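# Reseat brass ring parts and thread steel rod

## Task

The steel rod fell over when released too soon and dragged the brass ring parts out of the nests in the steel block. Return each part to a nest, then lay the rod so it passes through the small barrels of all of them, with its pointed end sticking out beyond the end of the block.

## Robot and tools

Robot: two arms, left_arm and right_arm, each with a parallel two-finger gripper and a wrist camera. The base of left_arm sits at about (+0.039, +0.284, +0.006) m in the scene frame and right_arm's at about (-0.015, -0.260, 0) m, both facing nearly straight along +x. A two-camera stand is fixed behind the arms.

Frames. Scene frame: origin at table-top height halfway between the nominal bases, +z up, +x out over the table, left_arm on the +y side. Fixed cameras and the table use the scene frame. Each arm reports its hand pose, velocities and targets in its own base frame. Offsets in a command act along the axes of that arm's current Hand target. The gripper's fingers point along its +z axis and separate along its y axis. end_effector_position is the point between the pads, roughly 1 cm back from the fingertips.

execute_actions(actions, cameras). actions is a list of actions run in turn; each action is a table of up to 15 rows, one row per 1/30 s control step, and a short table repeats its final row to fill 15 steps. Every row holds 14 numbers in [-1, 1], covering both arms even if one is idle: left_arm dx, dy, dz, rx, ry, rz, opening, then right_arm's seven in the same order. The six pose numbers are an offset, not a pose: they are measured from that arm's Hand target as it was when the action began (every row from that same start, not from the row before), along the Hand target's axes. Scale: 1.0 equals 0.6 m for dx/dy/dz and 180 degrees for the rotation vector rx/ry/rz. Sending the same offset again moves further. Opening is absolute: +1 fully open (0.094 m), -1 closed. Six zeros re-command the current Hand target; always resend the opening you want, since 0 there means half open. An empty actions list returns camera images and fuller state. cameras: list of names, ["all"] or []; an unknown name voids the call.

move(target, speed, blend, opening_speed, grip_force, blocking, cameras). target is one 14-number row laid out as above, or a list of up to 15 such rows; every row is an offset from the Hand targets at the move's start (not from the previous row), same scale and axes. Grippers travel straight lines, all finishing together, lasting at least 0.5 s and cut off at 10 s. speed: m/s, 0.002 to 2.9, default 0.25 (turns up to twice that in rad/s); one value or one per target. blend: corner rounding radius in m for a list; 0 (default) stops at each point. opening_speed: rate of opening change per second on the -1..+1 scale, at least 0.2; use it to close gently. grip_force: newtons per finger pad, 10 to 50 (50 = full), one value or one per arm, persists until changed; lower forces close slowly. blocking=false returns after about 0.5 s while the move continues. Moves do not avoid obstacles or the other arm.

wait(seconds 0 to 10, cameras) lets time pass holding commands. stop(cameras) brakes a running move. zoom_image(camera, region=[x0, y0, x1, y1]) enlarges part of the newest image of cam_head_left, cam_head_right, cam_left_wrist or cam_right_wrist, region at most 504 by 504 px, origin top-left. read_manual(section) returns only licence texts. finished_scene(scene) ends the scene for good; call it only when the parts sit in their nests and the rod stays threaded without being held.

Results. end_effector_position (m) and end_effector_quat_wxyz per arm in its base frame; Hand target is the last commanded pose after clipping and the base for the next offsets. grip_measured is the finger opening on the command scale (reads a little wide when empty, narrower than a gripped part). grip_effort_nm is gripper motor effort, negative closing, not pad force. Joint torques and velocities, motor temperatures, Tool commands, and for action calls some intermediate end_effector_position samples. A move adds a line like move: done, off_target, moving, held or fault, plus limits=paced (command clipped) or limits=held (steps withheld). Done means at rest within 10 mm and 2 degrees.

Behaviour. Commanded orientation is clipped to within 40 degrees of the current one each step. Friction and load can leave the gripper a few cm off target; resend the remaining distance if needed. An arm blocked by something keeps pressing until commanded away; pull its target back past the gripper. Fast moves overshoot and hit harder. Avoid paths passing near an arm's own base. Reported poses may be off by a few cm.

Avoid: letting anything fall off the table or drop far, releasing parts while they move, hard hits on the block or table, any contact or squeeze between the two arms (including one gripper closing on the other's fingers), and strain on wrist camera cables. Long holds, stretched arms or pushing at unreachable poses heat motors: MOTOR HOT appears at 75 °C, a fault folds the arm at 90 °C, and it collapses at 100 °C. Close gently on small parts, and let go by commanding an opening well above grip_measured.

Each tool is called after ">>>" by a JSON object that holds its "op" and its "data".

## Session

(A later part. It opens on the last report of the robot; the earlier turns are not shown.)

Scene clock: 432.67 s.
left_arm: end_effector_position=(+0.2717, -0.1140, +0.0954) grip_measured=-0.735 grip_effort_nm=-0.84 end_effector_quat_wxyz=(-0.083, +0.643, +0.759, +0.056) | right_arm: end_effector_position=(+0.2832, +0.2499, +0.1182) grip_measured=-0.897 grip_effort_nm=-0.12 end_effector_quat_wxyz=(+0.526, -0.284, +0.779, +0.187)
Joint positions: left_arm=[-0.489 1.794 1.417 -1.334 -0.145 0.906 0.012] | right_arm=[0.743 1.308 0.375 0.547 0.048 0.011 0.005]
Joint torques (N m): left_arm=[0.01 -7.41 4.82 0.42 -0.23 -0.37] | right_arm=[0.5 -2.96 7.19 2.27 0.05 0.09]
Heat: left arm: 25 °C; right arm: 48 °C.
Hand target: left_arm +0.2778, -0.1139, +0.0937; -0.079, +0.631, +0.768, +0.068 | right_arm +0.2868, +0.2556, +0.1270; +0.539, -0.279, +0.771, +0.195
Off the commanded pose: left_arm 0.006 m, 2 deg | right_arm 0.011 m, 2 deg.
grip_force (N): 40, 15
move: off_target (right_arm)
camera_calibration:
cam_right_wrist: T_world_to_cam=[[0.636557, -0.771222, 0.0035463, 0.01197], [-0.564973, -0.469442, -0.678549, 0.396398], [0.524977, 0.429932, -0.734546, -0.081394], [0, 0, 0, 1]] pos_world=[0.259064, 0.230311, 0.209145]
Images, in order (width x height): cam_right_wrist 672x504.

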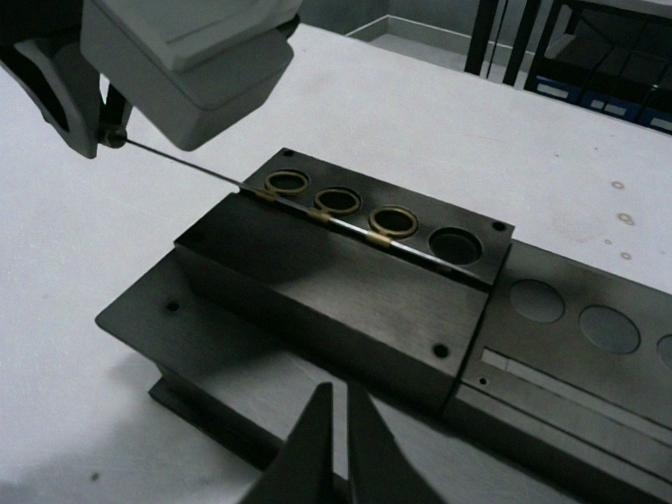

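>>> {"op": "move", "data": {"target": [-0.0049, 0, -0.001, 0, 0, 0, -0.95, 0, 0, 0, 0, 0, 0, -0.9], "speed": 0.015, "cameras": ["cam_right_wrist"]}}

>>> {"op": "zoom_image", "data": {"camera": "cam_right_wrist", "region": [235, 145, 455, 295]}}

Scene clock: 449.13 s.
left_arm: end_effector_position=(+0.2711, -0.1145, +0.0956) grip_measured=-0.735 grip_effort_nm=-0.84 end_effector_quat_wxyz=(-0.084, +0.642, +0.760, +0.059) | right_arm: end_effector_position=(+0.2832, +0.2499, +0.1182) grip_measured=-0.897 grip_effort_nm=-0.12 end_effector_quat_wxyz=(+0.526, -0.284, +0.779, +0.187)
Joint positions: left_arm=[-0.494 1.794 1.417 -1.336 -0.149 0.897 0.012] | right_arm=[0.743 1.308 0.375 0.547 0.048 0.011 0.005]
Joint torques (N m): left_arm=[-0.27 -6.9 5.53 0.4 -0.19 -0.38] | right_arm=[0.51 -2.96 7.2 2.27 0.05 0.09]
Heat: left arm: 25 °C; right arm: 48 °C.
Hand target: left_arm +0.2783, -0.1168, +0.0936; -0.079, +0.631, +0.768, +0.068 | right_arm +0.2868, +0.2556, +0.1270; +0.539, -0.279, +0.771, +0.195
Off the commanded pose: left_arm 0.008 m, 2 deg | right_arm 0.011 m, 2 deg.
grip_force (N): 40, 15
move: off_target (right_arm)
camera_calibration:
cam_right_wrist: T_world_to_cam=[[0.636557, -0.771222, 0.0035463, 0.01197], [-0.564973, -0.469442, -0.678549, 0.396398], [0.524977, 0.429932, -0.734546, -0.081394], [0, 0, 0, 1]] pos_world=[0.259064, 0.230311, 0.209145]
Images, in order (width x height): cam_right_wrist 672x504.

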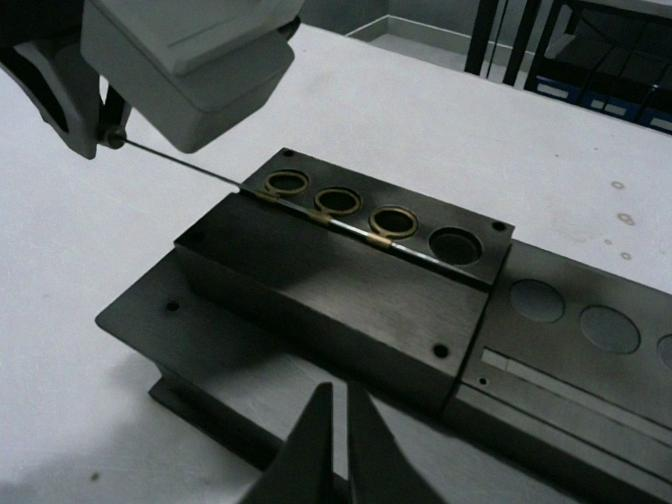

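Scaled by 2.291 from the camera's 672x504 image, which has a finer 960x720 frame.

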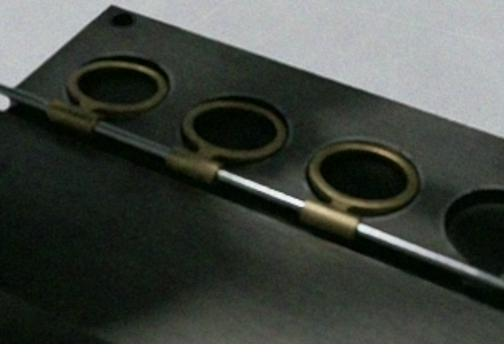

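>>> {"op": "move", "data": {"target": [-0.0049, 0, -0.001, 0, 0, 0, -0.95, 0, 0, 0, 0, 0, 0, -0.9], "speed": 0.015, "cameras": ["cam_right_wrist"]}}

>>> {"op": "zoom_image", "data": {"camera": "cam_right_wrist", "region": [235, 145, 455, 295]}}

Scene clock: 450.47 s.
left_arm: end_effector_position=(+0.2705, -0.1149, +0.0958) grip_measured=-0.735 grip_effort_nm=-0.84 end_effector_quat_wxyz=(-0.085, +0.640, +0.761, +0.062) | right_arm: end_effector_position=(+0.2832, +0.2499, +0.1182) grip_measured=-0.897 grip_effort_nm=-0.12 end_effector_quat_wxyz=(+0.526, -0.284, +0.779, +0.187)
Joint positions: left_arm=[-0.5 1.794 1.417 -1.338 -0.155 0.887 0.012] | right_arm=[0.743 1.308 0.375 0.547 0.048 0.011 0.005]
Joint torques (N m): left_arm=[-0.57 -6.42 6.12 0.4 -0.15 -0.34] | right_arm=[0.51 -2.96 7.23 2.27 0.06 0.09]
Heat: left arm: 25 °C; right arm: 48 °C.
Hand target: left_arm +0.2790, -0.1198, +0.0936; -0.079, +0.631, +0.768, +0.068 | right_arm +0.2868, +0.2556, +0.1270; +0.539, -0.279, +0.771, +0.195
Off the commanded pose: left_arm 0.010 m, 2 deg | right_arm 0.011 m, 2 deg.
grip_force (N): 40, 15
move: off_target (right_arm)
camera_calibration:
cam_right_wrist: T_world_to_cam=[[0.636557, -0.771222, 0.0035463, 0.01197], [-0.564973, -0.469442, -0.678549, 0.396398], [0.524977, 0.429932, -0.734546, -0.081394], [0, 0, 0, 1]] pos_world=[0.259064, 0.230311, 0.209145]
Images, in order (width x height): cam_right_wrist 672x504.

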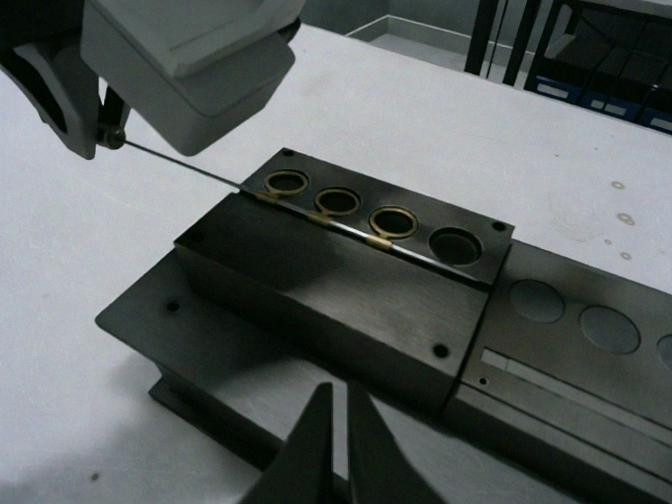

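Scaled by 2.291 from the camera's 672x504 image, which has a finer 960x720 frame.

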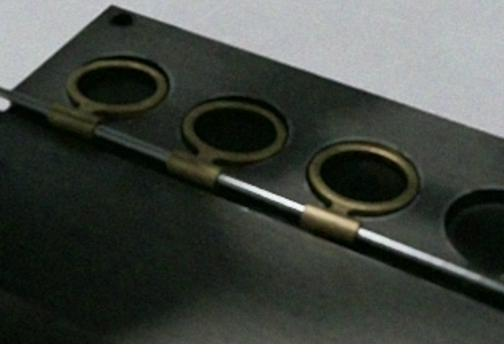

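>>> {"op": "move", "data": {"target": [-0.0049, 0, -0.001, 0, 0, 0, -0.95, 0, 0, 0, 0, 0, 0, -0.9], "speed": 0.015, "cameras": ["cam_right_wrist"]}}

>>> {"op": "zoom_image", "data": {"camera": "cam_right_wrist", "region": [235, 145, 455, 295]}}

Scene clock: 452.63 s.
left_arm: end_effector_position=(+0.2703, -0.1168, +0.0950) grip_measured=-0.735 grip_effort_nm=-0.84 end_effector_quat_wxyz=(-0.089, +0.640, +0.761, +0.062) | right_arm: end_effector_position=(+0.2832, +0.2499, +0.1182) grip_measured=-0.897 grip_effort_nm=-0.12 end_effector_quat_wxyz=(+0.526, -0.284, +0.779, +0.187)
Joint positions: left_arm=[-0.507 1.804 1.425 -1.343 -0.156 0.88 0.012] | right_arm=[0.743 1.308 0.375 0.547 0.048 0.011 0.005]
Joint torques (N m): left_arm=[-0.44 -6.38 6.42 0.43 -0.14 -0.32] | right_arm=[0.51 -2.99 7.2 2.28 0.05 0.09]
Heat: left arm: 25 °C; right arm: 48 °C.
Hand target: left_arm +0.2796, -0.1228, +0.0937; -0.078, +0.632, +0.768, +0.068 | right_arm +0.2868, +0.2556, +0.1270; +0.539, -0.279, +0.771, +0.195
Off the commanded pose: left_arm 0.011 m, 2 deg | right_arm 0.011 m, 2 deg.
grip_force (N): 40, 15
move: off_target (left_arm, right_arm)
camera_calibration:
cam_right_wrist: T_world_to_cam=[[0.636557, -0.771222, 0.0035463, 0.01197], [-0.564973, -0.469442, -0.678549, 0.396398], [0.524977, 0.429932, -0.734546, -0.081394], [0, 0, 0, 1]] pos_world=[0.259064, 0.230311, 0.209145]
Images, in order (width x height): cam_right_wrist 672x504.

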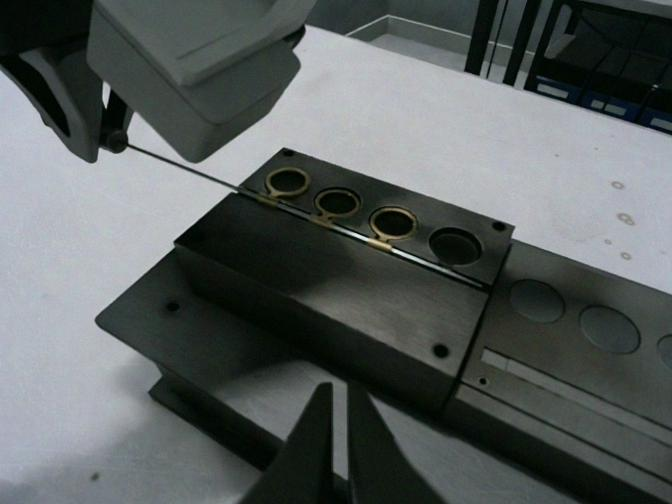

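Scaled by 2.291 from the camera's 672x504 image, which has a finer 960x720 frame.

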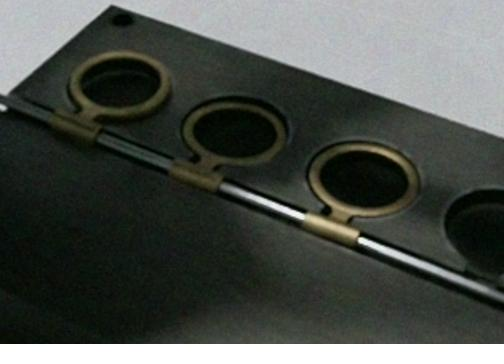

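>>> {"op": "zoom_image", "data": {"camera": "cam_right_wrist", "region": [235, 155, 335, 230]}}

>>> {"op": "zoom_image", "data": {"camera": "cam_right_wrist", "region": [300, 180, 400, 255]}}

>>> {"op": "zoom_image", "data": {"camera": "cam_right_wrist", "region": [85, 110, 245, 230]}}

Scaled by 5.040 from the camera's 672x504 image, which has a finer 960x720 frame.

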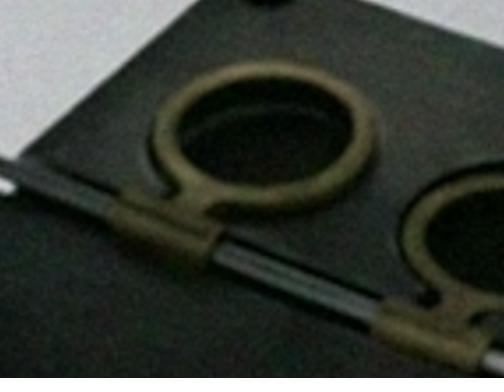

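Scaled by 5.040 from the camera's 672x504 image, which has a finer 960x720 frame.

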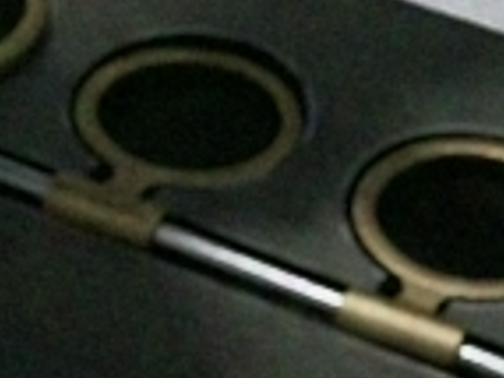

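Scaled by 3.150 from the camera's 672x504 image, which has a finer 960x720 frame.

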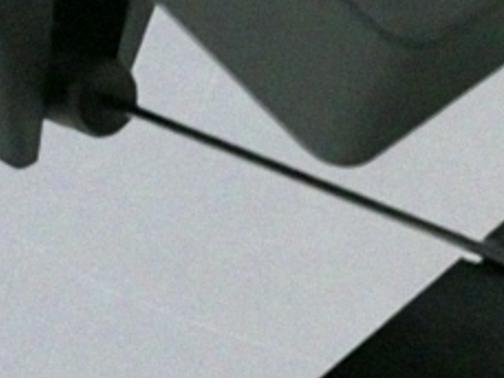

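>>> {"op": "zoom_image", "data": {"camera": "cam_right_wrist", "region": [255, 160, 319, 208]}}

>>> {"op": "zoom_image", "data": {"camera": "cam_right_wrist", "region": [307, 180, 371, 228]}}

Scaled by 7.875 from the camera's 672x504 image, which has a finer 960x720 frame.

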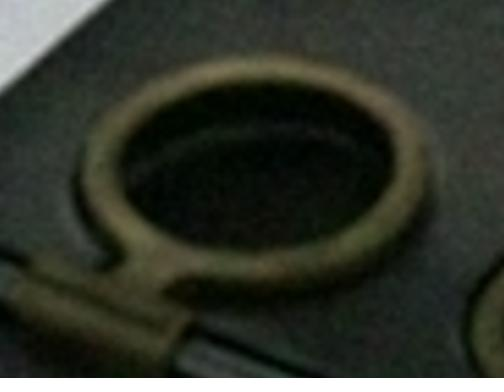

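Scaled by 7.875 from the camera's 672x504 image, which has a finer 960x720 frame.

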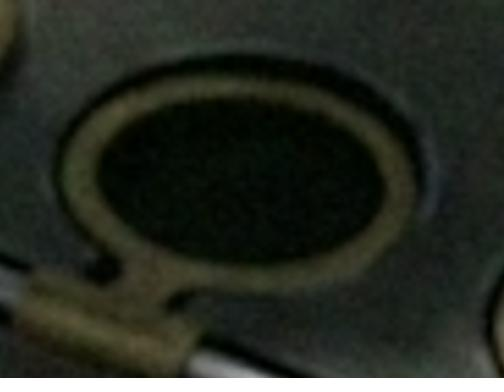

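>>> {"op": "wait", "data": {"seconds": 0.1, "cameras": ["cam_left_wrist", "cam_head_left"]}}

>>> {"op": "zoom_image", "data": {"camera": "cam_left_wrist", "region": [270, 0, 400, 98]}}

>>> {"op": "zoom_image", "data": {"camera": "cam_head_left", "region": [300, 240, 420, 330]}}

Scene clock: 460.60 s.
left_arm: end_effector_position=(+0.2703, -0.1168, +0.0950) grip_measured=-0.735 grip_effort_nm=-0.84 end_effector_quat_wxyz=(-0.089, +0.640, +0.761, +0.062) | right_arm: end_effector_position=(+0.2832, +0.2499, +0.1182) grip_measured=-0.897 grip_effort_nm=-0.12 end_effector_quat_wxyz=(+0.526, -0.284, +0.779, +0.187)
Joint positions: left_arm=[-0.507 1.804 1.425 -1.343 -0.156 0.88 0.012] | right_arm=[0.743 1.308 0.375 0.547 0.048 0.011 0.005]
Joint torques (N m): left_arm=[-0.44 -6.58 6.67 0.4 -0.1 -0.29] | right_arm=[0.49 -2.96 7.2 2.28 0.06 0.09]
Heat: left arm: 25 °C; right arm: 48 °C.
Hand target: left_arm +0.2796, -0.1228, +0.0937; -0.078, +0.632, +0.768, +0.068 | right_arm +0.2868, +0.2556, +0.1270; +0.539, -0.279, +0.771, +0.195
Tool commands: left_gripper/opening=-0.95 right_gripper/opening=-0.9
Off the commanded pose: left_arm 0.011 m, 2 deg | right_arm 0.011 m, 2 deg.
grip_force (N): 40, 15
wait: 0.10 s; at rest from the start
camera_calibration:
cam_left_wrist: T_world_to_cam=[[-0.98542, -0.169756, 0.0114151, 0.246186], [-0.12945, 0.791605, 0.597164, 0.10825], [-0.110408, 0.58698, -0.802038, 0.266234], [0, 0, 0, 1]] pos_world=[0.286004, -0.200174, 0.146077]
Images, in order (width x height): cam_head_left 672x504, cam_left_wrist 672x504.

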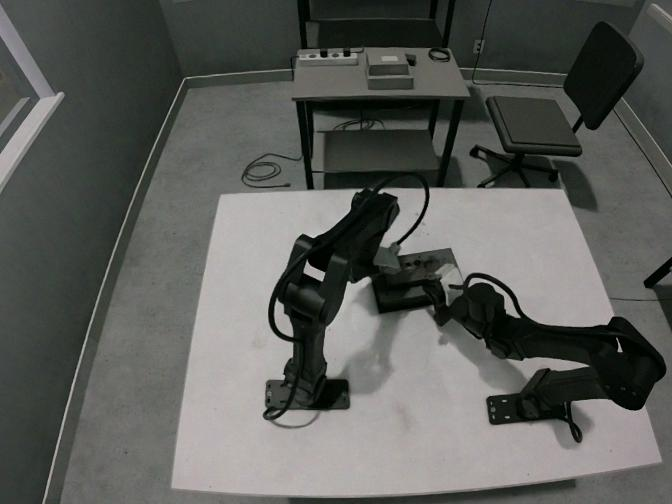

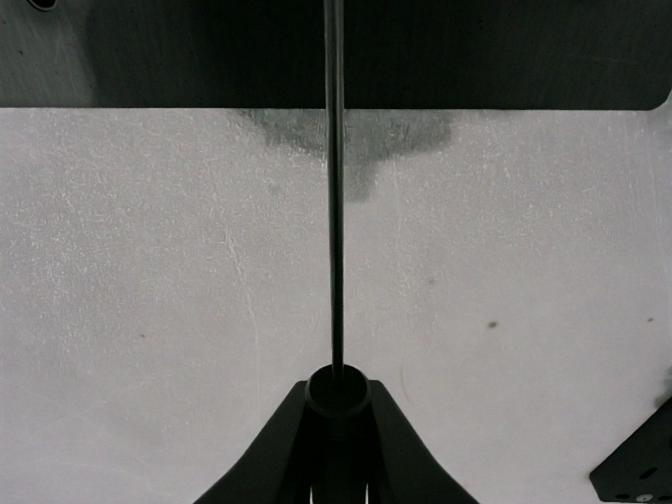

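Scaled by 3.877 from the camera's 672x504 image, which has a finer 960x720 frame.

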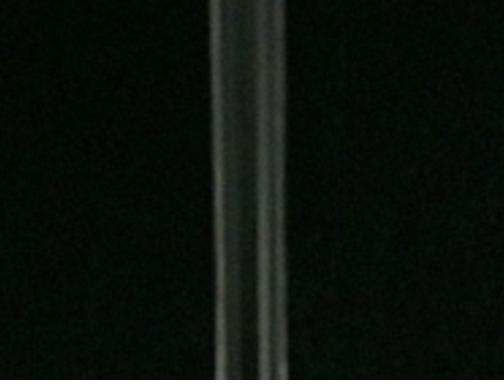

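Scaled by 4.200 from the camera's 672x504 image, which has a finer 960x720 frame.

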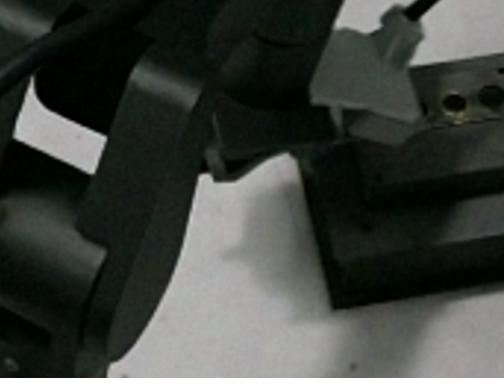

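>>> {"op": "move", "data": {"target": [0.0147, 0, 0.0029, 0, 0, 0, -0.95, 0, 0, 0, 0, 0, 0, -0.9], "speed": 0.02, "cameras": []}}

>>> {"op": "move", "data": {"target": [0.0049, 0, 0.001, 0, 0, 0, -0.95, 0, 0, 0, 0, 0, 0, -0.9], "speed": 0.015, "cameras": ["cam_right_wrist"]}}

>>> {"op": "zoom_image", "data": {"camera": "cam_right_wrist", "region": [235, 145, 455, 295]}}

Scene clock: 467.00 s.
left_arm: end_effector_position=(+0.2706, -0.1163, +0.0950) grip_measured=-0.735 grip_effort_nm=-0.84 end_effector_quat_wxyz=(-0.089, +0.640, +0.761, +0.062) | right_arm: end_effector_position=(+0.2832, +0.2499, +0.1182) grip_measured=-0.897 grip_effort_nm=-0.12 end_effector_quat_wxyz=(+0.526, -0.284, +0.779, +0.187)
Joint positions: left_arm=[-0.505 1.804 1.425 -1.343 -0.156 0.883 0.012] | right_arm=[0.743 1.308 0.375 0.547 0.048 0.011 0.005]
Joint torques (N m): left_arm=[1.03 -8.12 4.57 0.54 -0.15 -0.12] | right_arm=[0.51 -2.96 7.21 2.27 0.06 0.09]
Heat: left arm: 25 °C; right arm: 48 °C.
Hand target: left_arm +0.2779, -0.1140, +0.0938; -0.078, +0.632, +0.768, +0.068 | right_arm +0.2868, +0.2556, +0.1270; +0.539, -0.279, +0.771, +0.195
Off the commanded pose: left_arm 0.008 m, 2 deg | right_arm 0.011 m, 2 deg.
grip_force (N): 40, 15
move: off_target (right_arm)
No camera images: "cameras" was empty.

Scene clock: 467.70 s.
left_arm: end_effector_position=(+0.2705, -0.1150, +0.0943) grip_measured=-0.735 grip_effort_nm=-0.84 end_effector_quat_wxyz=(-0.090, +0.641, +0.760, +0.059) | right_arm: end_effector_position=(+0.2832, +0.2499, +0.1182) grip_measured=-0.897 grip_effort_nm=-0.12 end_effector_quat_wxyz=(+0.526, -0.284, +0.779, +0.187)
Joint positions: left_arm=[-0.499 1.804 1.422 -1.342 -0.152 0.891 0.012] | right_arm=[0.743 1.308 0.375 0.547 0.048 0.011 0.005]
Joint torques (N m): left_arm=[1.18 -8.65 3.86 0.48 -0.21 -0.12] | right_arm=[0.5 -2.97 7.19 2.27 0.05 0.09]
Heat: left arm: 25 °C; right arm: 48 °C.
Hand target: left_arm +0.2773, -0.1110, +0.0939; -0.078, +0.631, +0.768, +0.068 | right_arm +0.2868, +0.2556, +0.1270; +0.539, -0.279, +0.771, +0.195
Off the commanded pose: left_arm 0.008 m, 2 deg | right_arm 0.011 m, 2 deg.
grip_force (N): 40, 15
move: off_target (right_arm)
camera_calibration:
cam_right_wrist: T_world_to_cam=[[0.636557, -0.771222, 0.0035463, 0.01197], [-0.564973, -0.469442, -0.678549, 0.396398], [0.524977, 0.429932, -0.734546, -0.081394], [0, 0, 0, 1]] pos_world=[0.259064, 0.230311, 0.209145]
Images, in order (width x height): cam_right_wrist 672x504.

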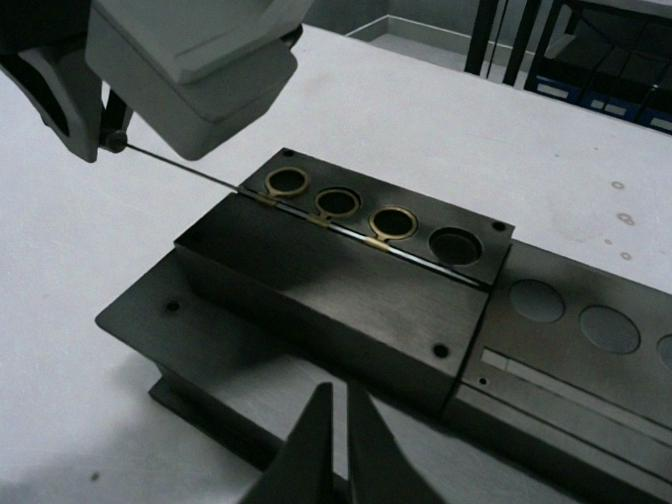

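Scaled by 2.291 from the camera's 672x504 image, which has a finer 960x720 frame.

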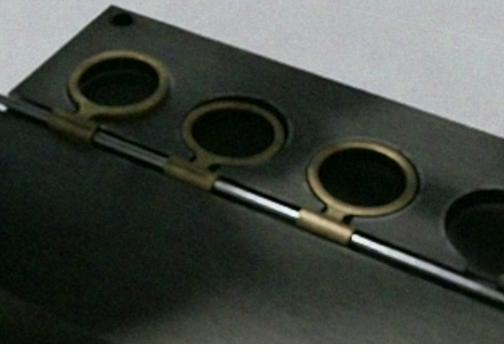

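>>> {"op": "zoom_image", "data": {"camera": "cam_right_wrist", "region": [235, 155, 335, 230]}}

>>> {"op": "zoom_image", "data": {"camera": "cam_right_wrist", "region": [355, 200, 455, 275]}}

Scaled by 5.040 from the camera's 672x504 image, which has a finer 960x720 frame.

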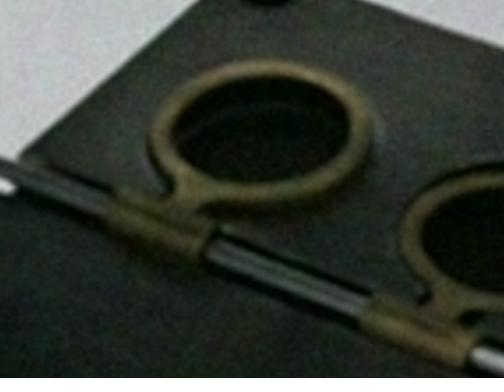

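Scaled by 5.040 from the camera's 672x504 image, which has a finer 960x720 frame.

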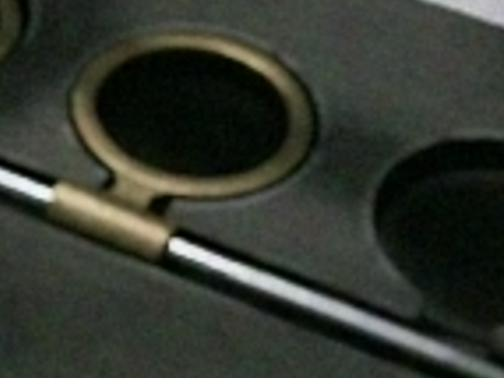

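>>> {"op": "move", "data": {"target": [-0.0131, 0.005, -0.0026, 0, 0, 0, -0.95, 0, 0, 0, 0, 0, 0, -0.9], "speed": 0.02, "cameras": ["cam_right_wrist"]}}

>>> {"op": "zoom_image", "data": {"camera": "cam_right_wrist", "region": [235, 145, 455, 295]}}

Scene clock: 471.93 s.
left_arm: end_effector_position=(+0.2708, -0.1152, +0.0946) grip_measured=-0.735 grip_effort_nm=-0.84 end_effector_quat_wxyz=(-0.089, +0.641, +0.760, +0.059) | right_arm: end_effector_position=(+0.2832, +0.2499, +0.1182) grip_measured=-0.897 grip_effort_nm=-0.12 end_effector_quat_wxyz=(+0.526, -0.284, +0.779, +0.187)
Joint positions: left_arm=[-0.499 1.804 1.423 -1.342 -0.152 0.891 0.012] | right_arm=[0.743 1.308 0.375 0.547 0.048 0.011 0.005]
Joint torques (N m): left_arm=[0.24 -6.48 6.54 0.44 -0.14 -0.23] | right_arm=[0.49 -2.95 7.2 2.27 0.05 0.09]
Heat: left arm: 25 °C; right arm: 49 °C.
Hand target: left_arm +0.2818, -0.1183, +0.0937; -0.078, +0.631, +0.768, +0.068 | right_arm +0.2868, +0.2556, +0.1270; +0.539, -0.279, +0.771, +0.195
Off the commanded pose: left_arm 0.011 m, 2 deg | right_arm 0.011 m, 2 deg.
grip_force (N): 40, 15
move: off_target (left_arm, right_arm)
camera_calibration:
cam_right_wrist: T_world_to_cam=[[0.636557, -0.771222, 0.0035463, 0.01197], [-0.564973, -0.469442, -0.678549, 0.396398], [0.524977, 0.429932, -0.734546, -0.081394], [0, 0, 0, 1]] pos_world=[0.259064, 0.230311, 0.209145]
Images, in order (width x height): cam_right_wrist 672x504.

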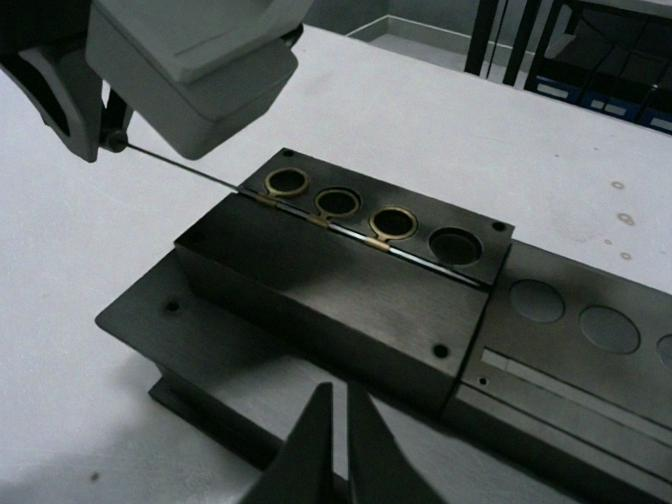

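Scaled by 2.291 from the camera's 672x504 image, which has a finer 960x720 frame.

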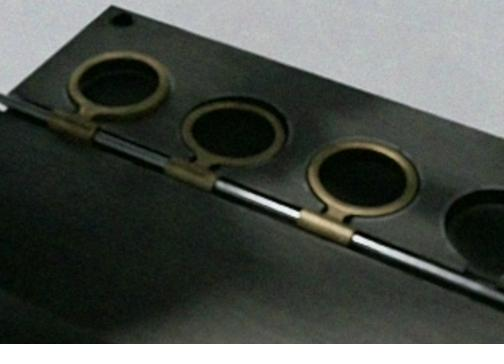

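>>> {"op": "move", "data": {"target": [0, 0.003, 0, 0, 0, 0, -0.95, 0, 0, 0, 0, 0, 0, -0.9], "speed": 0.015, "cameras": ["cam_right_wrist"]}}

>>> {"op": "zoom_image", "data": {"camera": "cam_right_wrist", "region": [235, 145, 455, 295]}}

Scene clock: 473.27 s.
left_arm: end_effector_position=(+0.2712, -0.1155, +0.0945) grip_measured=-0.735 grip_effort_nm=-0.84 end_effector_quat_wxyz=(-0.090, +0.641, +0.760, +0.059) | right_arm: end_effector_position=(+0.2832, +0.2499, +0.1182) grip_measured=-0.897 grip_effort_nm=-0.12 end_effector_quat_wxyz=(+0.526, -0.284, +0.779, +0.187)
Joint positions: left_arm=[-0.499 1.808 1.428 -1.345 -0.152 0.891 0.012] | right_arm=[0.743 1.308 0.375 0.547 0.048 0.011 0.005]
Joint torques (N m): left_arm=[0.47 -6.37 6.67 0.42 -0.17 -0.25] | right_arm=[0.5 -2.97 7.21 2.27 0.05 0.09]
Heat: left arm: 25 °C; right arm: 49 °C.
Hand target: left_arm +0.2835, -0.1179, +0.0937; -0.078, +0.631, +0.768, +0.068 | right_arm +0.2868, +0.2556, +0.1270; +0.539, -0.279, +0.771, +0.195
Off the commanded pose: left_arm 0.013 m, 2 deg | right_arm 0.011 m, 2 deg.
grip_force (N): 40, 15
move: off_target (left_arm, right_arm)
camera_calibration:
cam_right_wrist: T_world_to_cam=[[0.636557, -0.771222, 0.0035463, 0.01197], [-0.564973, -0.469442, -0.678549, 0.396398], [0.524977, 0.429932, -0.734546, -0.081394], [0, 0, 0, 1]] pos_world=[0.259064, 0.230311, 0.209145]
Images, in order (width x height): cam_right_wrist 672x504.

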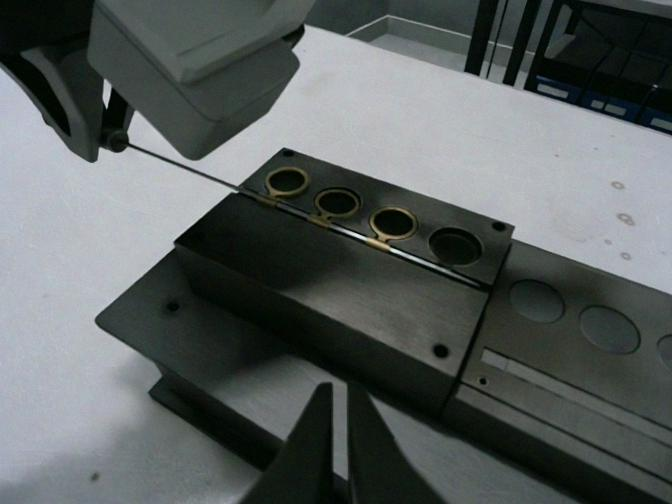

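Scaled by 2.291 from the camera's 672x504 image, which has a finer 960x720 frame.

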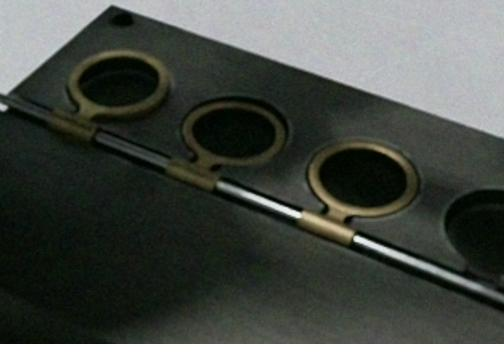

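>>> {"op": "move", "data": {"target": [0, 0.003, 0, 0, 0, 0, -0.95, 0, 0, 0, 0, 0, 0, -0.9], "speed": 0.015, "cameras": ["cam_right_wrist", "cam_left_wrist"]}}

>>> {"op": "zoom_image", "data": {"camera": "cam_right_wrist", "region": [235, 155, 335, 230]}}

>>> {"op": "zoom_image", "data": {"camera": "cam_right_wrist", "region": [300, 180, 400, 255]}}

>>> {"op": "zoom_image", "data": {"camera": "cam_right_wrist", "region": [355, 200, 455, 275]}}

Scene clock: 474.83 s.
left_arm: end_effector_position=(+0.2714, -0.1156, +0.0949) grip_measured=-0.735 grip_effort_nm=-0.84 end_effector_quat_wxyz=(-0.092, +0.641, +0.760, +0.059) | right_arm: end_effector_position=(+0.2832, +0.2499, +0.1182) grip_measured=-0.897 grip_effort_nm=-0.12 end_effector_quat_wxyz=(+0.526, -0.284, +0.779, +0.187)
Joint positions: left_arm=[-0.499 1.812 1.434 -1.351 -0.152 0.892 0.012] | right_arm=[0.743 1.308 0.375 0.547 0.048 0.011 0.005]
Joint torques (N m): left_arm=[0.77 -6.53 6.48 0.45 -0.16 -0.2] | right_arm=[0.53 -2.95 7.2 2.27 0.05 0.09]
Heat: left arm: 25 °C; right arm: 49 °C.
Hand target: left_arm +0.2853, -0.1176, +0.0937; -0.078, +0.631, +0.768, +0.068 | right_arm +0.2868, +0.2556, +0.1270; +0.539, -0.279, +0.771, +0.195
Off the commanded pose: left_arm 0.014 m, 2 deg | right_arm 0.011 m, 2 deg.
grip_force (N): 40, 15
move: off_target (left_arm, right_arm)
camera_calibration:
cam_left_wrist: T_world_to_cam=[[-0.985797, -0.16654, 0.0216643, 0.246952], [-0.120805, 0.792789, 0.597404, 0.105316], [-0.116667, 0.586302, -0.801647, 0.267112], [0, 0, 0, 1]] pos_world=[0.28733, -0.198975, 0.145863]
cam_right_wrist: T_world_to_cam=[[0.636557, -0.771222, 0.0035463, 0.01197], [-0.564973, -0.469442, -0.678549, 0.396398], [0.524977, 0.429932, -0.734546, -0.081394], [0, 0, 0, 1]] pos_world=[0.259064, 0.230311, 0.209145]
Images, in order (width x height): cam_left_wrist 672x504, cam_right_wrist 672x504.

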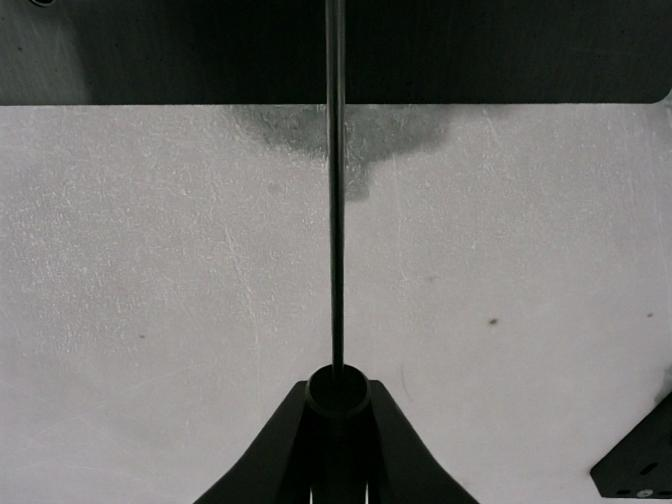

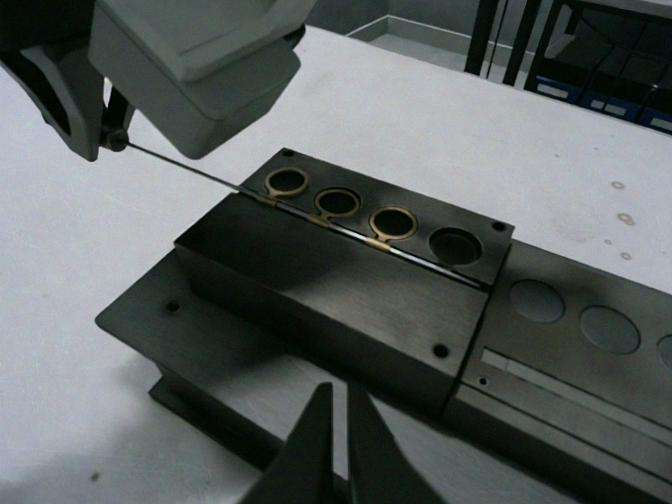

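Scaled by 5.040 from the camera's 672x504 image, which has a finer 960x720 frame.

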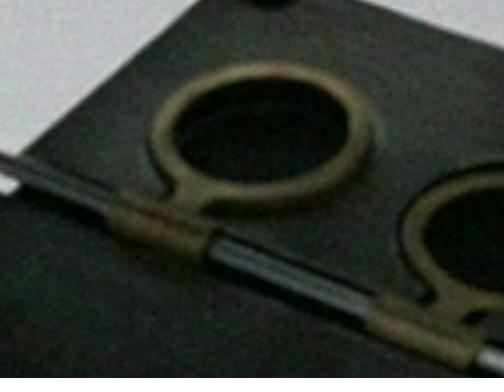

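Scaled by 5.040 from the camera's 672x504 image, which has a finer 960x720 frame.

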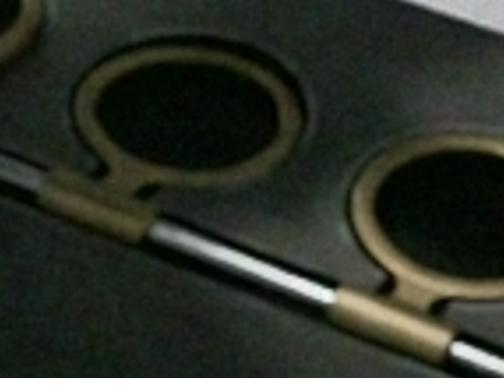

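Scaled by 5.040 from the camera's 672x504 image, which has a finer 960x720 frame.

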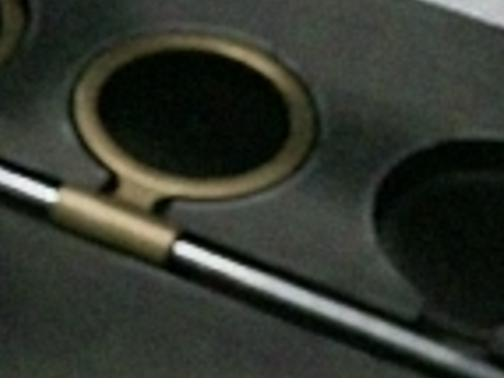

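>>> {"op": "move", "data": {"target": [0, 0, 0, 0.03, 0, 0, -0.95, 0, 0, 0, 0, 0, 0, -0.9], "speed": 0.03, "cameras": ["cam_right_wrist"]}}

>>> {"op": "zoom_image", "data": {"camera": "cam_right_wrist", "region": [235, 155, 335, 230]}}

>>> {"op": "zoom_image", "data": {"camera": "cam_right_wrist", "region": [300, 180, 400, 255]}}

>>> {"op": "zoom_image", "data": {"camera": "cam_right_wrist", "region": [355, 200, 455, 275]}}

Scene clock: 479.63 s.
left_arm: end_effector_position=(+0.2704, -0.1157, +0.0963) grip_measured=-0.735 grip_effort_nm=-0.84 end_effector_quat_wxyz=(-0.125, +0.641, +0.757, +0.026) | right_arm: end_effector_position=(+0.2832, +0.2499, +0.1182) grip_measured=-0.897 grip_effort_nm=-0.12 end_effector_quat_wxyz=(+0.526, -0.284, +0.779, +0.187)
Joint positions: left_arm=[-0.473 1.881 1.518 -1.44 -0.107 0.918 0.012] | right_arm=[0.743 1.308 0.375 0.547 0.048 0.011 0.005]
Joint torques (N m): left_arm=[1.36 -7.08 6.5 0.33 -0.05 -0.25] | right_arm=[0.53 -2.99 7.21 2.26 0.05 0.09]
Heat: left arm: 26 °C; right arm: 49 °C.
Hand target: left_arm +0.2853, -0.1176, +0.0938; -0.108, +0.627, +0.771, +0.032 | right_arm +0.2868, +0.2556, +0.1270; +0.539, -0.279, +0.771, +0.195
Off the commanded pose: left_arm 0.015 m, 3 deg | right_arm 0.011 m, 2 deg.
grip_force (N): 40, 15
move: off_target (left_arm, right_arm)
camera_calibration:
cam_right_wrist: T_world_to_cam=[[0.636557, -0.771222, 0.0035463, 0.01197], [-0.564973, -0.469442, -0.678549, 0.396398], [0.524977, 0.429932, -0.734546, -0.081394], [0, 0, 0, 1]] pos_world=[0.259064, 0.230311, 0.209145]
Images, in order (width x height): cam_right_wrist 672x504.

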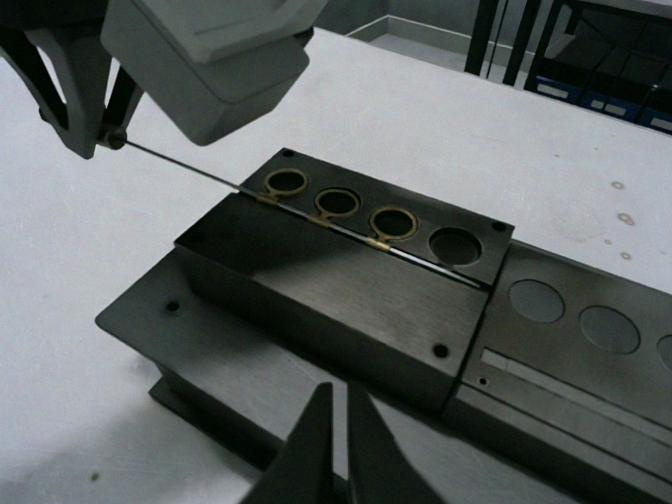

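Scaled by 5.040 from the camera's 672x504 image, which has a finer 960x720 frame.

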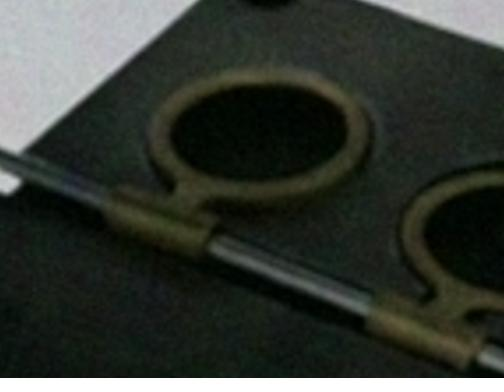

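Scaled by 5.040 from the camera's 672x504 image, which has a finer 960x720 frame.

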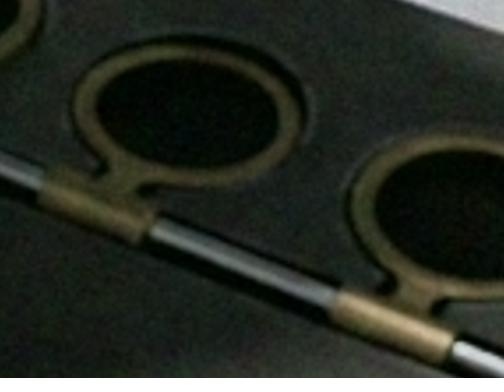

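Scaled by 5.040 from the camera's 672x504 image, which has a finer 960x720 frame.

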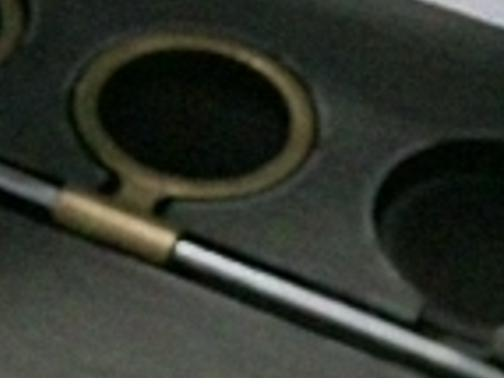

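>>> {"op": "move", "data": {"target": [-0.0098, 0, -0.002, 0, 0, 0, -0.95, 0, 0, 0, 0, 0, 0, -0.9], "speed": 0.02, "cameras": ["cam_right_wrist"]}}

>>> {"op": "zoom_image", "data": {"camera": "cam_right_wrist", "region": [235, 145, 455, 295]}}

Scene clock: 482.53 s.
left_arm: end_effector_position=(+0.2706, -0.1159, +0.0974) grip_measured=-0.735 grip_effort_nm=-0.84 end_effector_quat_wxyz=(-0.131, +0.640, +0.756, +0.025) | right_arm: end_effector_position=(+0.2832, +0.2499, +0.1182) grip_measured=-0.897 grip_effort_nm=-0.12 end_effector_quat_wxyz=(+0.526, -0.284, +0.779, +0.187)
Joint positions: left_arm=[-0.473 1.895 1.538 -1.459 -0.107 0.918 0.012] | right_arm=[0.743 1.308 0.375 0.547 0.048 0.011 0.005]
Joint torques (N m): left_arm=[0.03 -6.91 6.69 0.47 -0.03 -0.39] | right_arm=[0.5 -2.99 7.2 2.27 0.05 0.09]
Heat: left arm: 26 °C; right arm: 49 °C.
Hand target: left_arm +0.2866, -0.1235, +0.0937; -0.108, +0.627, +0.771, +0.032 | right_arm +0.2868, +0.2556, +0.1270; +0.539, -0.279, +0.771, +0.195
Off the commanded pose: left_arm 0.018 m, 4 deg | right_arm 0.011 m, 2 deg.
grip_force (N): 40, 15
move: off_target (left_arm, right_arm)
camera_calibration:
cam_right_wrist: T_world_to_cam=[[0.636557, -0.771222, 0.0035463, 0.01197], [-0.564973, -0.469442, -0.678549, 0.396398], [0.524977, 0.429932, -0.734546, -0.081394], [0, 0, 0, 1]] pos_world=[0.259064, 0.230311, 0.209145]
Images, in order (width x height): cam_right_wrist 672x504.

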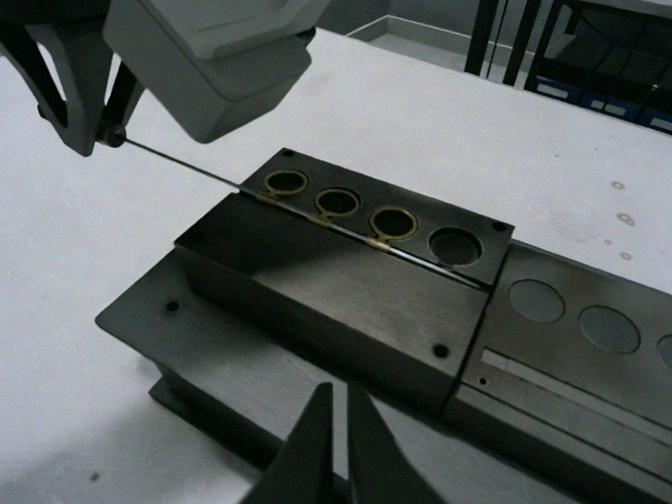

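Scaled by 2.291 from the camera's 672x504 image, which has a finer 960x720 frame.

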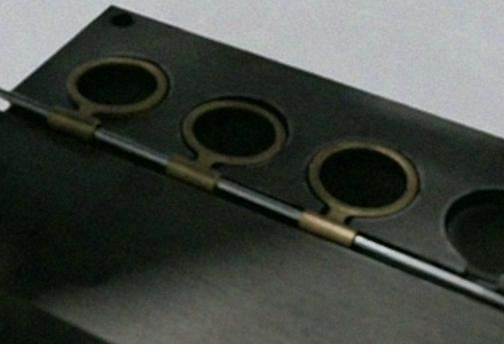

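>>> {"op": "move", "data": {"target": [-0.0072, 0, 0.002, 0, 0, 0, -0.95, 0, 0, 0, 0, 0, 0, -0.9], "speed": 0.015, "cameras": ["cam_right_wrist"]}}

>>> {"op": "zoom_image", "data": {"camera": "cam_right_wrist", "region": [235, 145, 455, 295]}}

Scene clock: 486.13 s.
left_arm: end_effector_position=(+0.2708, -0.1169, +0.0965) grip_measured=-0.735 grip_effort_nm=-0.84 end_effector_quat_wxyz=(-0.134, +0.641, +0.756, +0.024) | right_arm: end_effector_position=(+0.2832, +0.2499, +0.1182) grip_measured=-0.897 grip_effort_nm=-0.12 end_effector_quat_wxyz=(+0.526, -0.284, +0.779, +0.187)
Joint positions: left_arm=[-0.476 1.904 1.544 -1.463 -0.107 0.917 0.012] | right_arm=[0.743 1.308 0.375 0.547 0.048 0.011 0.005]
Joint torques (N m): left_arm=[-0.35 -6.8 6.54 0.52 -0.05 -0.47] | right_arm=[0.51 -2.97 7.23 2.28 0.05 0.09]
Heat: left arm: 26 °C; right arm: 49 °C.
Hand target: left_arm +0.2873, -0.1274, +0.0917; -0.108, +0.627, +0.771, +0.032 | right_arm +0.2868, +0.2556, +0.1270; +0.539, -0.279, +0.771, +0.195
Off the commanded pose: left_arm 0.020 m, 4 deg | right_arm 0.011 m, 2 deg.
grip_force (N): 40, 15
move: off_target (left_arm, right_arm)
camera_calibration:
cam_right_wrist: T_world_to_cam=[[0.636557, -0.771222, 0.0035463, 0.01197], [-0.564973, -0.469442, -0.678549, 0.396398], [0.524977, 0.429932, -0.734546, -0.081394], [0, 0, 0, 1]] pos_world=[0.259064, 0.230311, 0.209145]
Images, in order (width x height): cam_right_wrist 672x504.

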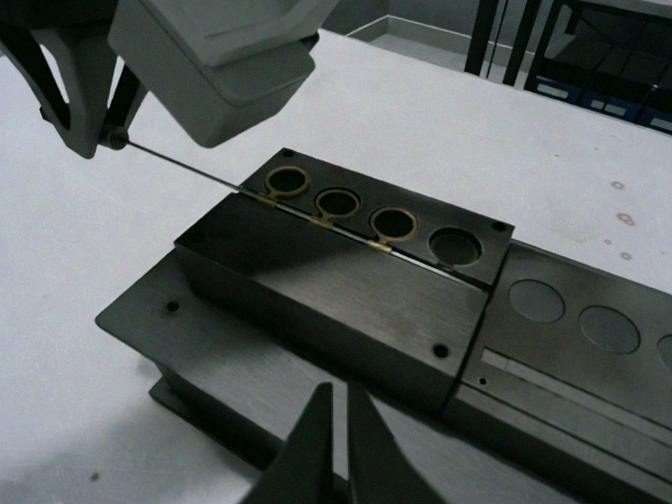

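Scaled by 2.291 from the camera's 672x504 image, which has a finer 960x720 frame.

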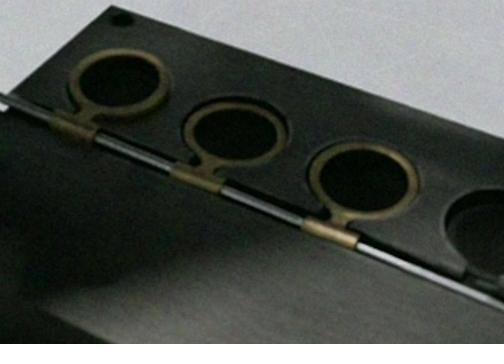

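>>> {"op": "move", "data": {"target": [-0.0046, 0, 0.0043, 0, -0.007, 0, -0.95, 0, 0, 0, 0, 0, 0, -0.9], "speed": 0.015, "cameras": ["cam_right_wrist"]}}

>>> {"op": "zoom_image", "data": {"camera": "cam_right_wrist", "region": [235, 145, 455, 295]}}

Scene clock: 489.37 s.
left_arm: end_effector_position=(+0.2702, -0.1180, +0.0963) grip_measured=-0.735 grip_effort_nm=-0.84 end_effector_quat_wxyz=(-0.133, +0.640, +0.756, +0.021) | right_arm: end_effector_position=(+0.2832, +0.2499, +0.1182) grip_measured=-0.897 grip_effort_nm=-0.12 end_effector_quat_wxyz=(+0.526, -0.284, +0.779, +0.187)
Joint positions: left_arm=[-0.476 1.904 1.544 -1.463 -0.1 0.916 0.012] | right_arm=[0.743 1.308 0.375 0.547 0.048 0.011 0.005]
Joint torques (N m): left_arm=[-0.02 -7.54 5.37 0.81 0.05 -0.37] | right_arm=[0.51 -2.96 7.2 2.27 0.05 0.09]
Heat: left arm: 25 °C; right arm: 49 °C.
Hand target: left_arm +0.2874, -0.1296, +0.0886; -0.100, +0.627, +0.772, +0.025 | right_arm +0.2868, +0.2556, +0.1270; +0.539, -0.279, +0.771, +0.195
Off the commanded pose: left_arm 0.022 m, 5 deg | right_arm 0.011 m, 2 deg.
grip_force (N): 40, 15
move: off_target (left_arm, right_arm)
camera_calibration:
cam_right_wrist: T_world_to_cam=[[0.636557, -0.771222, 0.0035463, 0.01197], [-0.564973, -0.469442, -0.678549, 0.396398], [0.524977, 0.429932, -0.734546, -0.081394], [0, 0, 0, 1]] pos_world=[0.259064, 0.230311, 0.209145]
Images, in order (width x height): cam_right_wrist 672x504.

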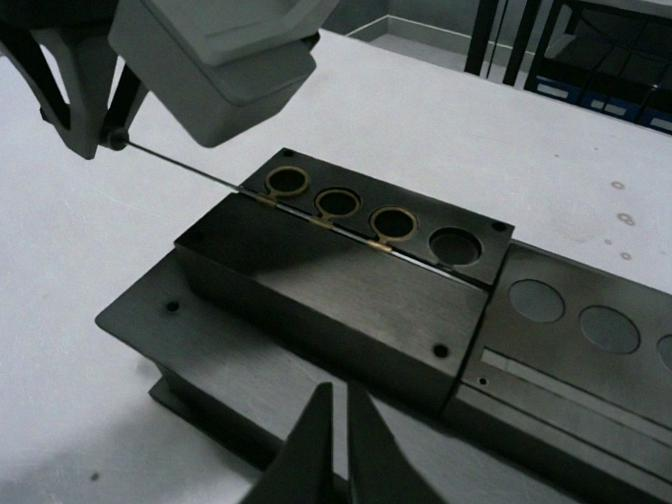

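Scaled by 2.291 from the camera's 672x504 image, which has a finer 960x720 frame.

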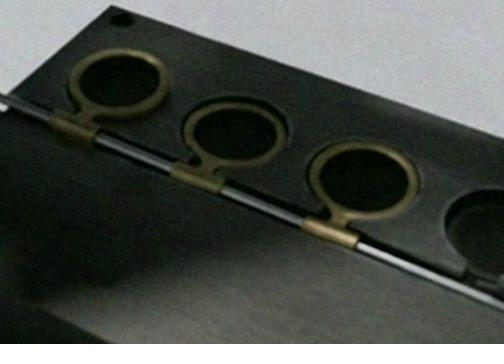

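>>> {"op": "move", "data": {"target": [-0.0044, 0, -0.0035, 0, 0, 0, -0.95, 0, 0, 0, 0, 0, 0, -0.9], "speed": 0.015, "cameras": ["cam_right_wrist"]}}

>>> {"op": "zoom_image", "data": {"camera": "cam_right_wrist", "region": [235, 145, 455, 295]}}

Scene clock: 492.57 s.
left_arm: end_effector_position=(+0.2701, -0.1181, +0.0963) grip_measured=-0.735 grip_effort_nm=-0.84 end_effector_quat_wxyz=(-0.133, +0.640, +0.757, +0.021) | right_arm: end_effector_position=(+0.2832, +0.2499, +0.1182) grip_measured=-0.897 grip_effort_nm=-0.12 end_effector_quat_wxyz=(+0.526, -0.284, +0.779, +0.187)
Joint positions: left_arm=[-0.476 1.904 1.544 -1.463 -0.1 0.915 0.012] | right_arm=[0.743 1.308 0.375 0.547 0.048 0.011 0.005]
Joint torques (N m): left_arm=[-0.54 -7.1 6.46 0.67 0.09 -0.47] | right_arm=[0.51 -2.96 7.2 2.27 0.05 0.08]
Heat: left arm: 25 °C; right arm: 49 °C.
Hand target: left_arm +0.2882, -0.1325, +0.0901; -0.100, +0.627, +0.772, +0.025 | right_arm +0.2868, +0.2556, +0.1270; +0.539, -0.279, +0.771, +0.195
Off the commanded pose: left_arm 0.024 m, 5 deg | right_arm 0.011 m, 2 deg.
grip_force (N): 40, 15
move: off_target (left_arm, right_arm)
camera_calibration:
cam_right_wrist: T_world_to_cam=[[0.636557, -0.771222, 0.0035463, 0.01197], [-0.564973, -0.469442, -0.678549, 0.396398], [0.524977, 0.429932, -0.734546, -0.081394], [0, 0, 0, 1]] pos_world=[0.259064, 0.230311, 0.209145]
Images, in order (width x height): cam_right_wrist 672x504.

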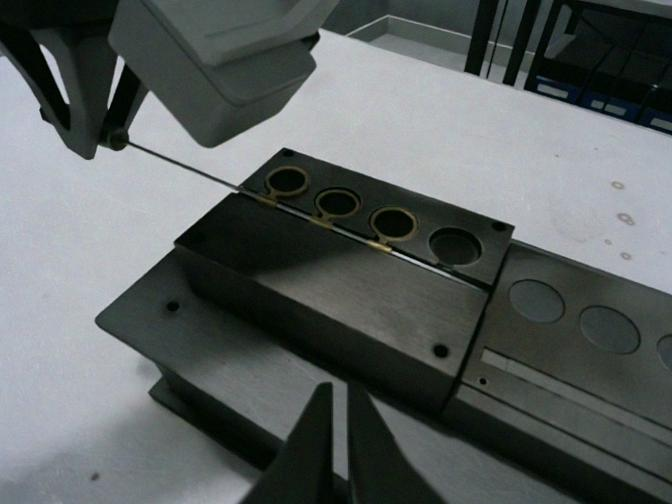

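Scaled by 2.291 from the camera's 672x504 image, which has a finer 960x720 frame.

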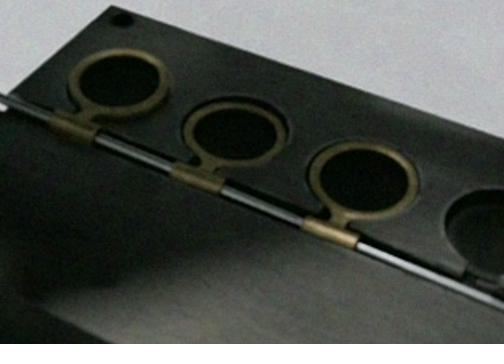

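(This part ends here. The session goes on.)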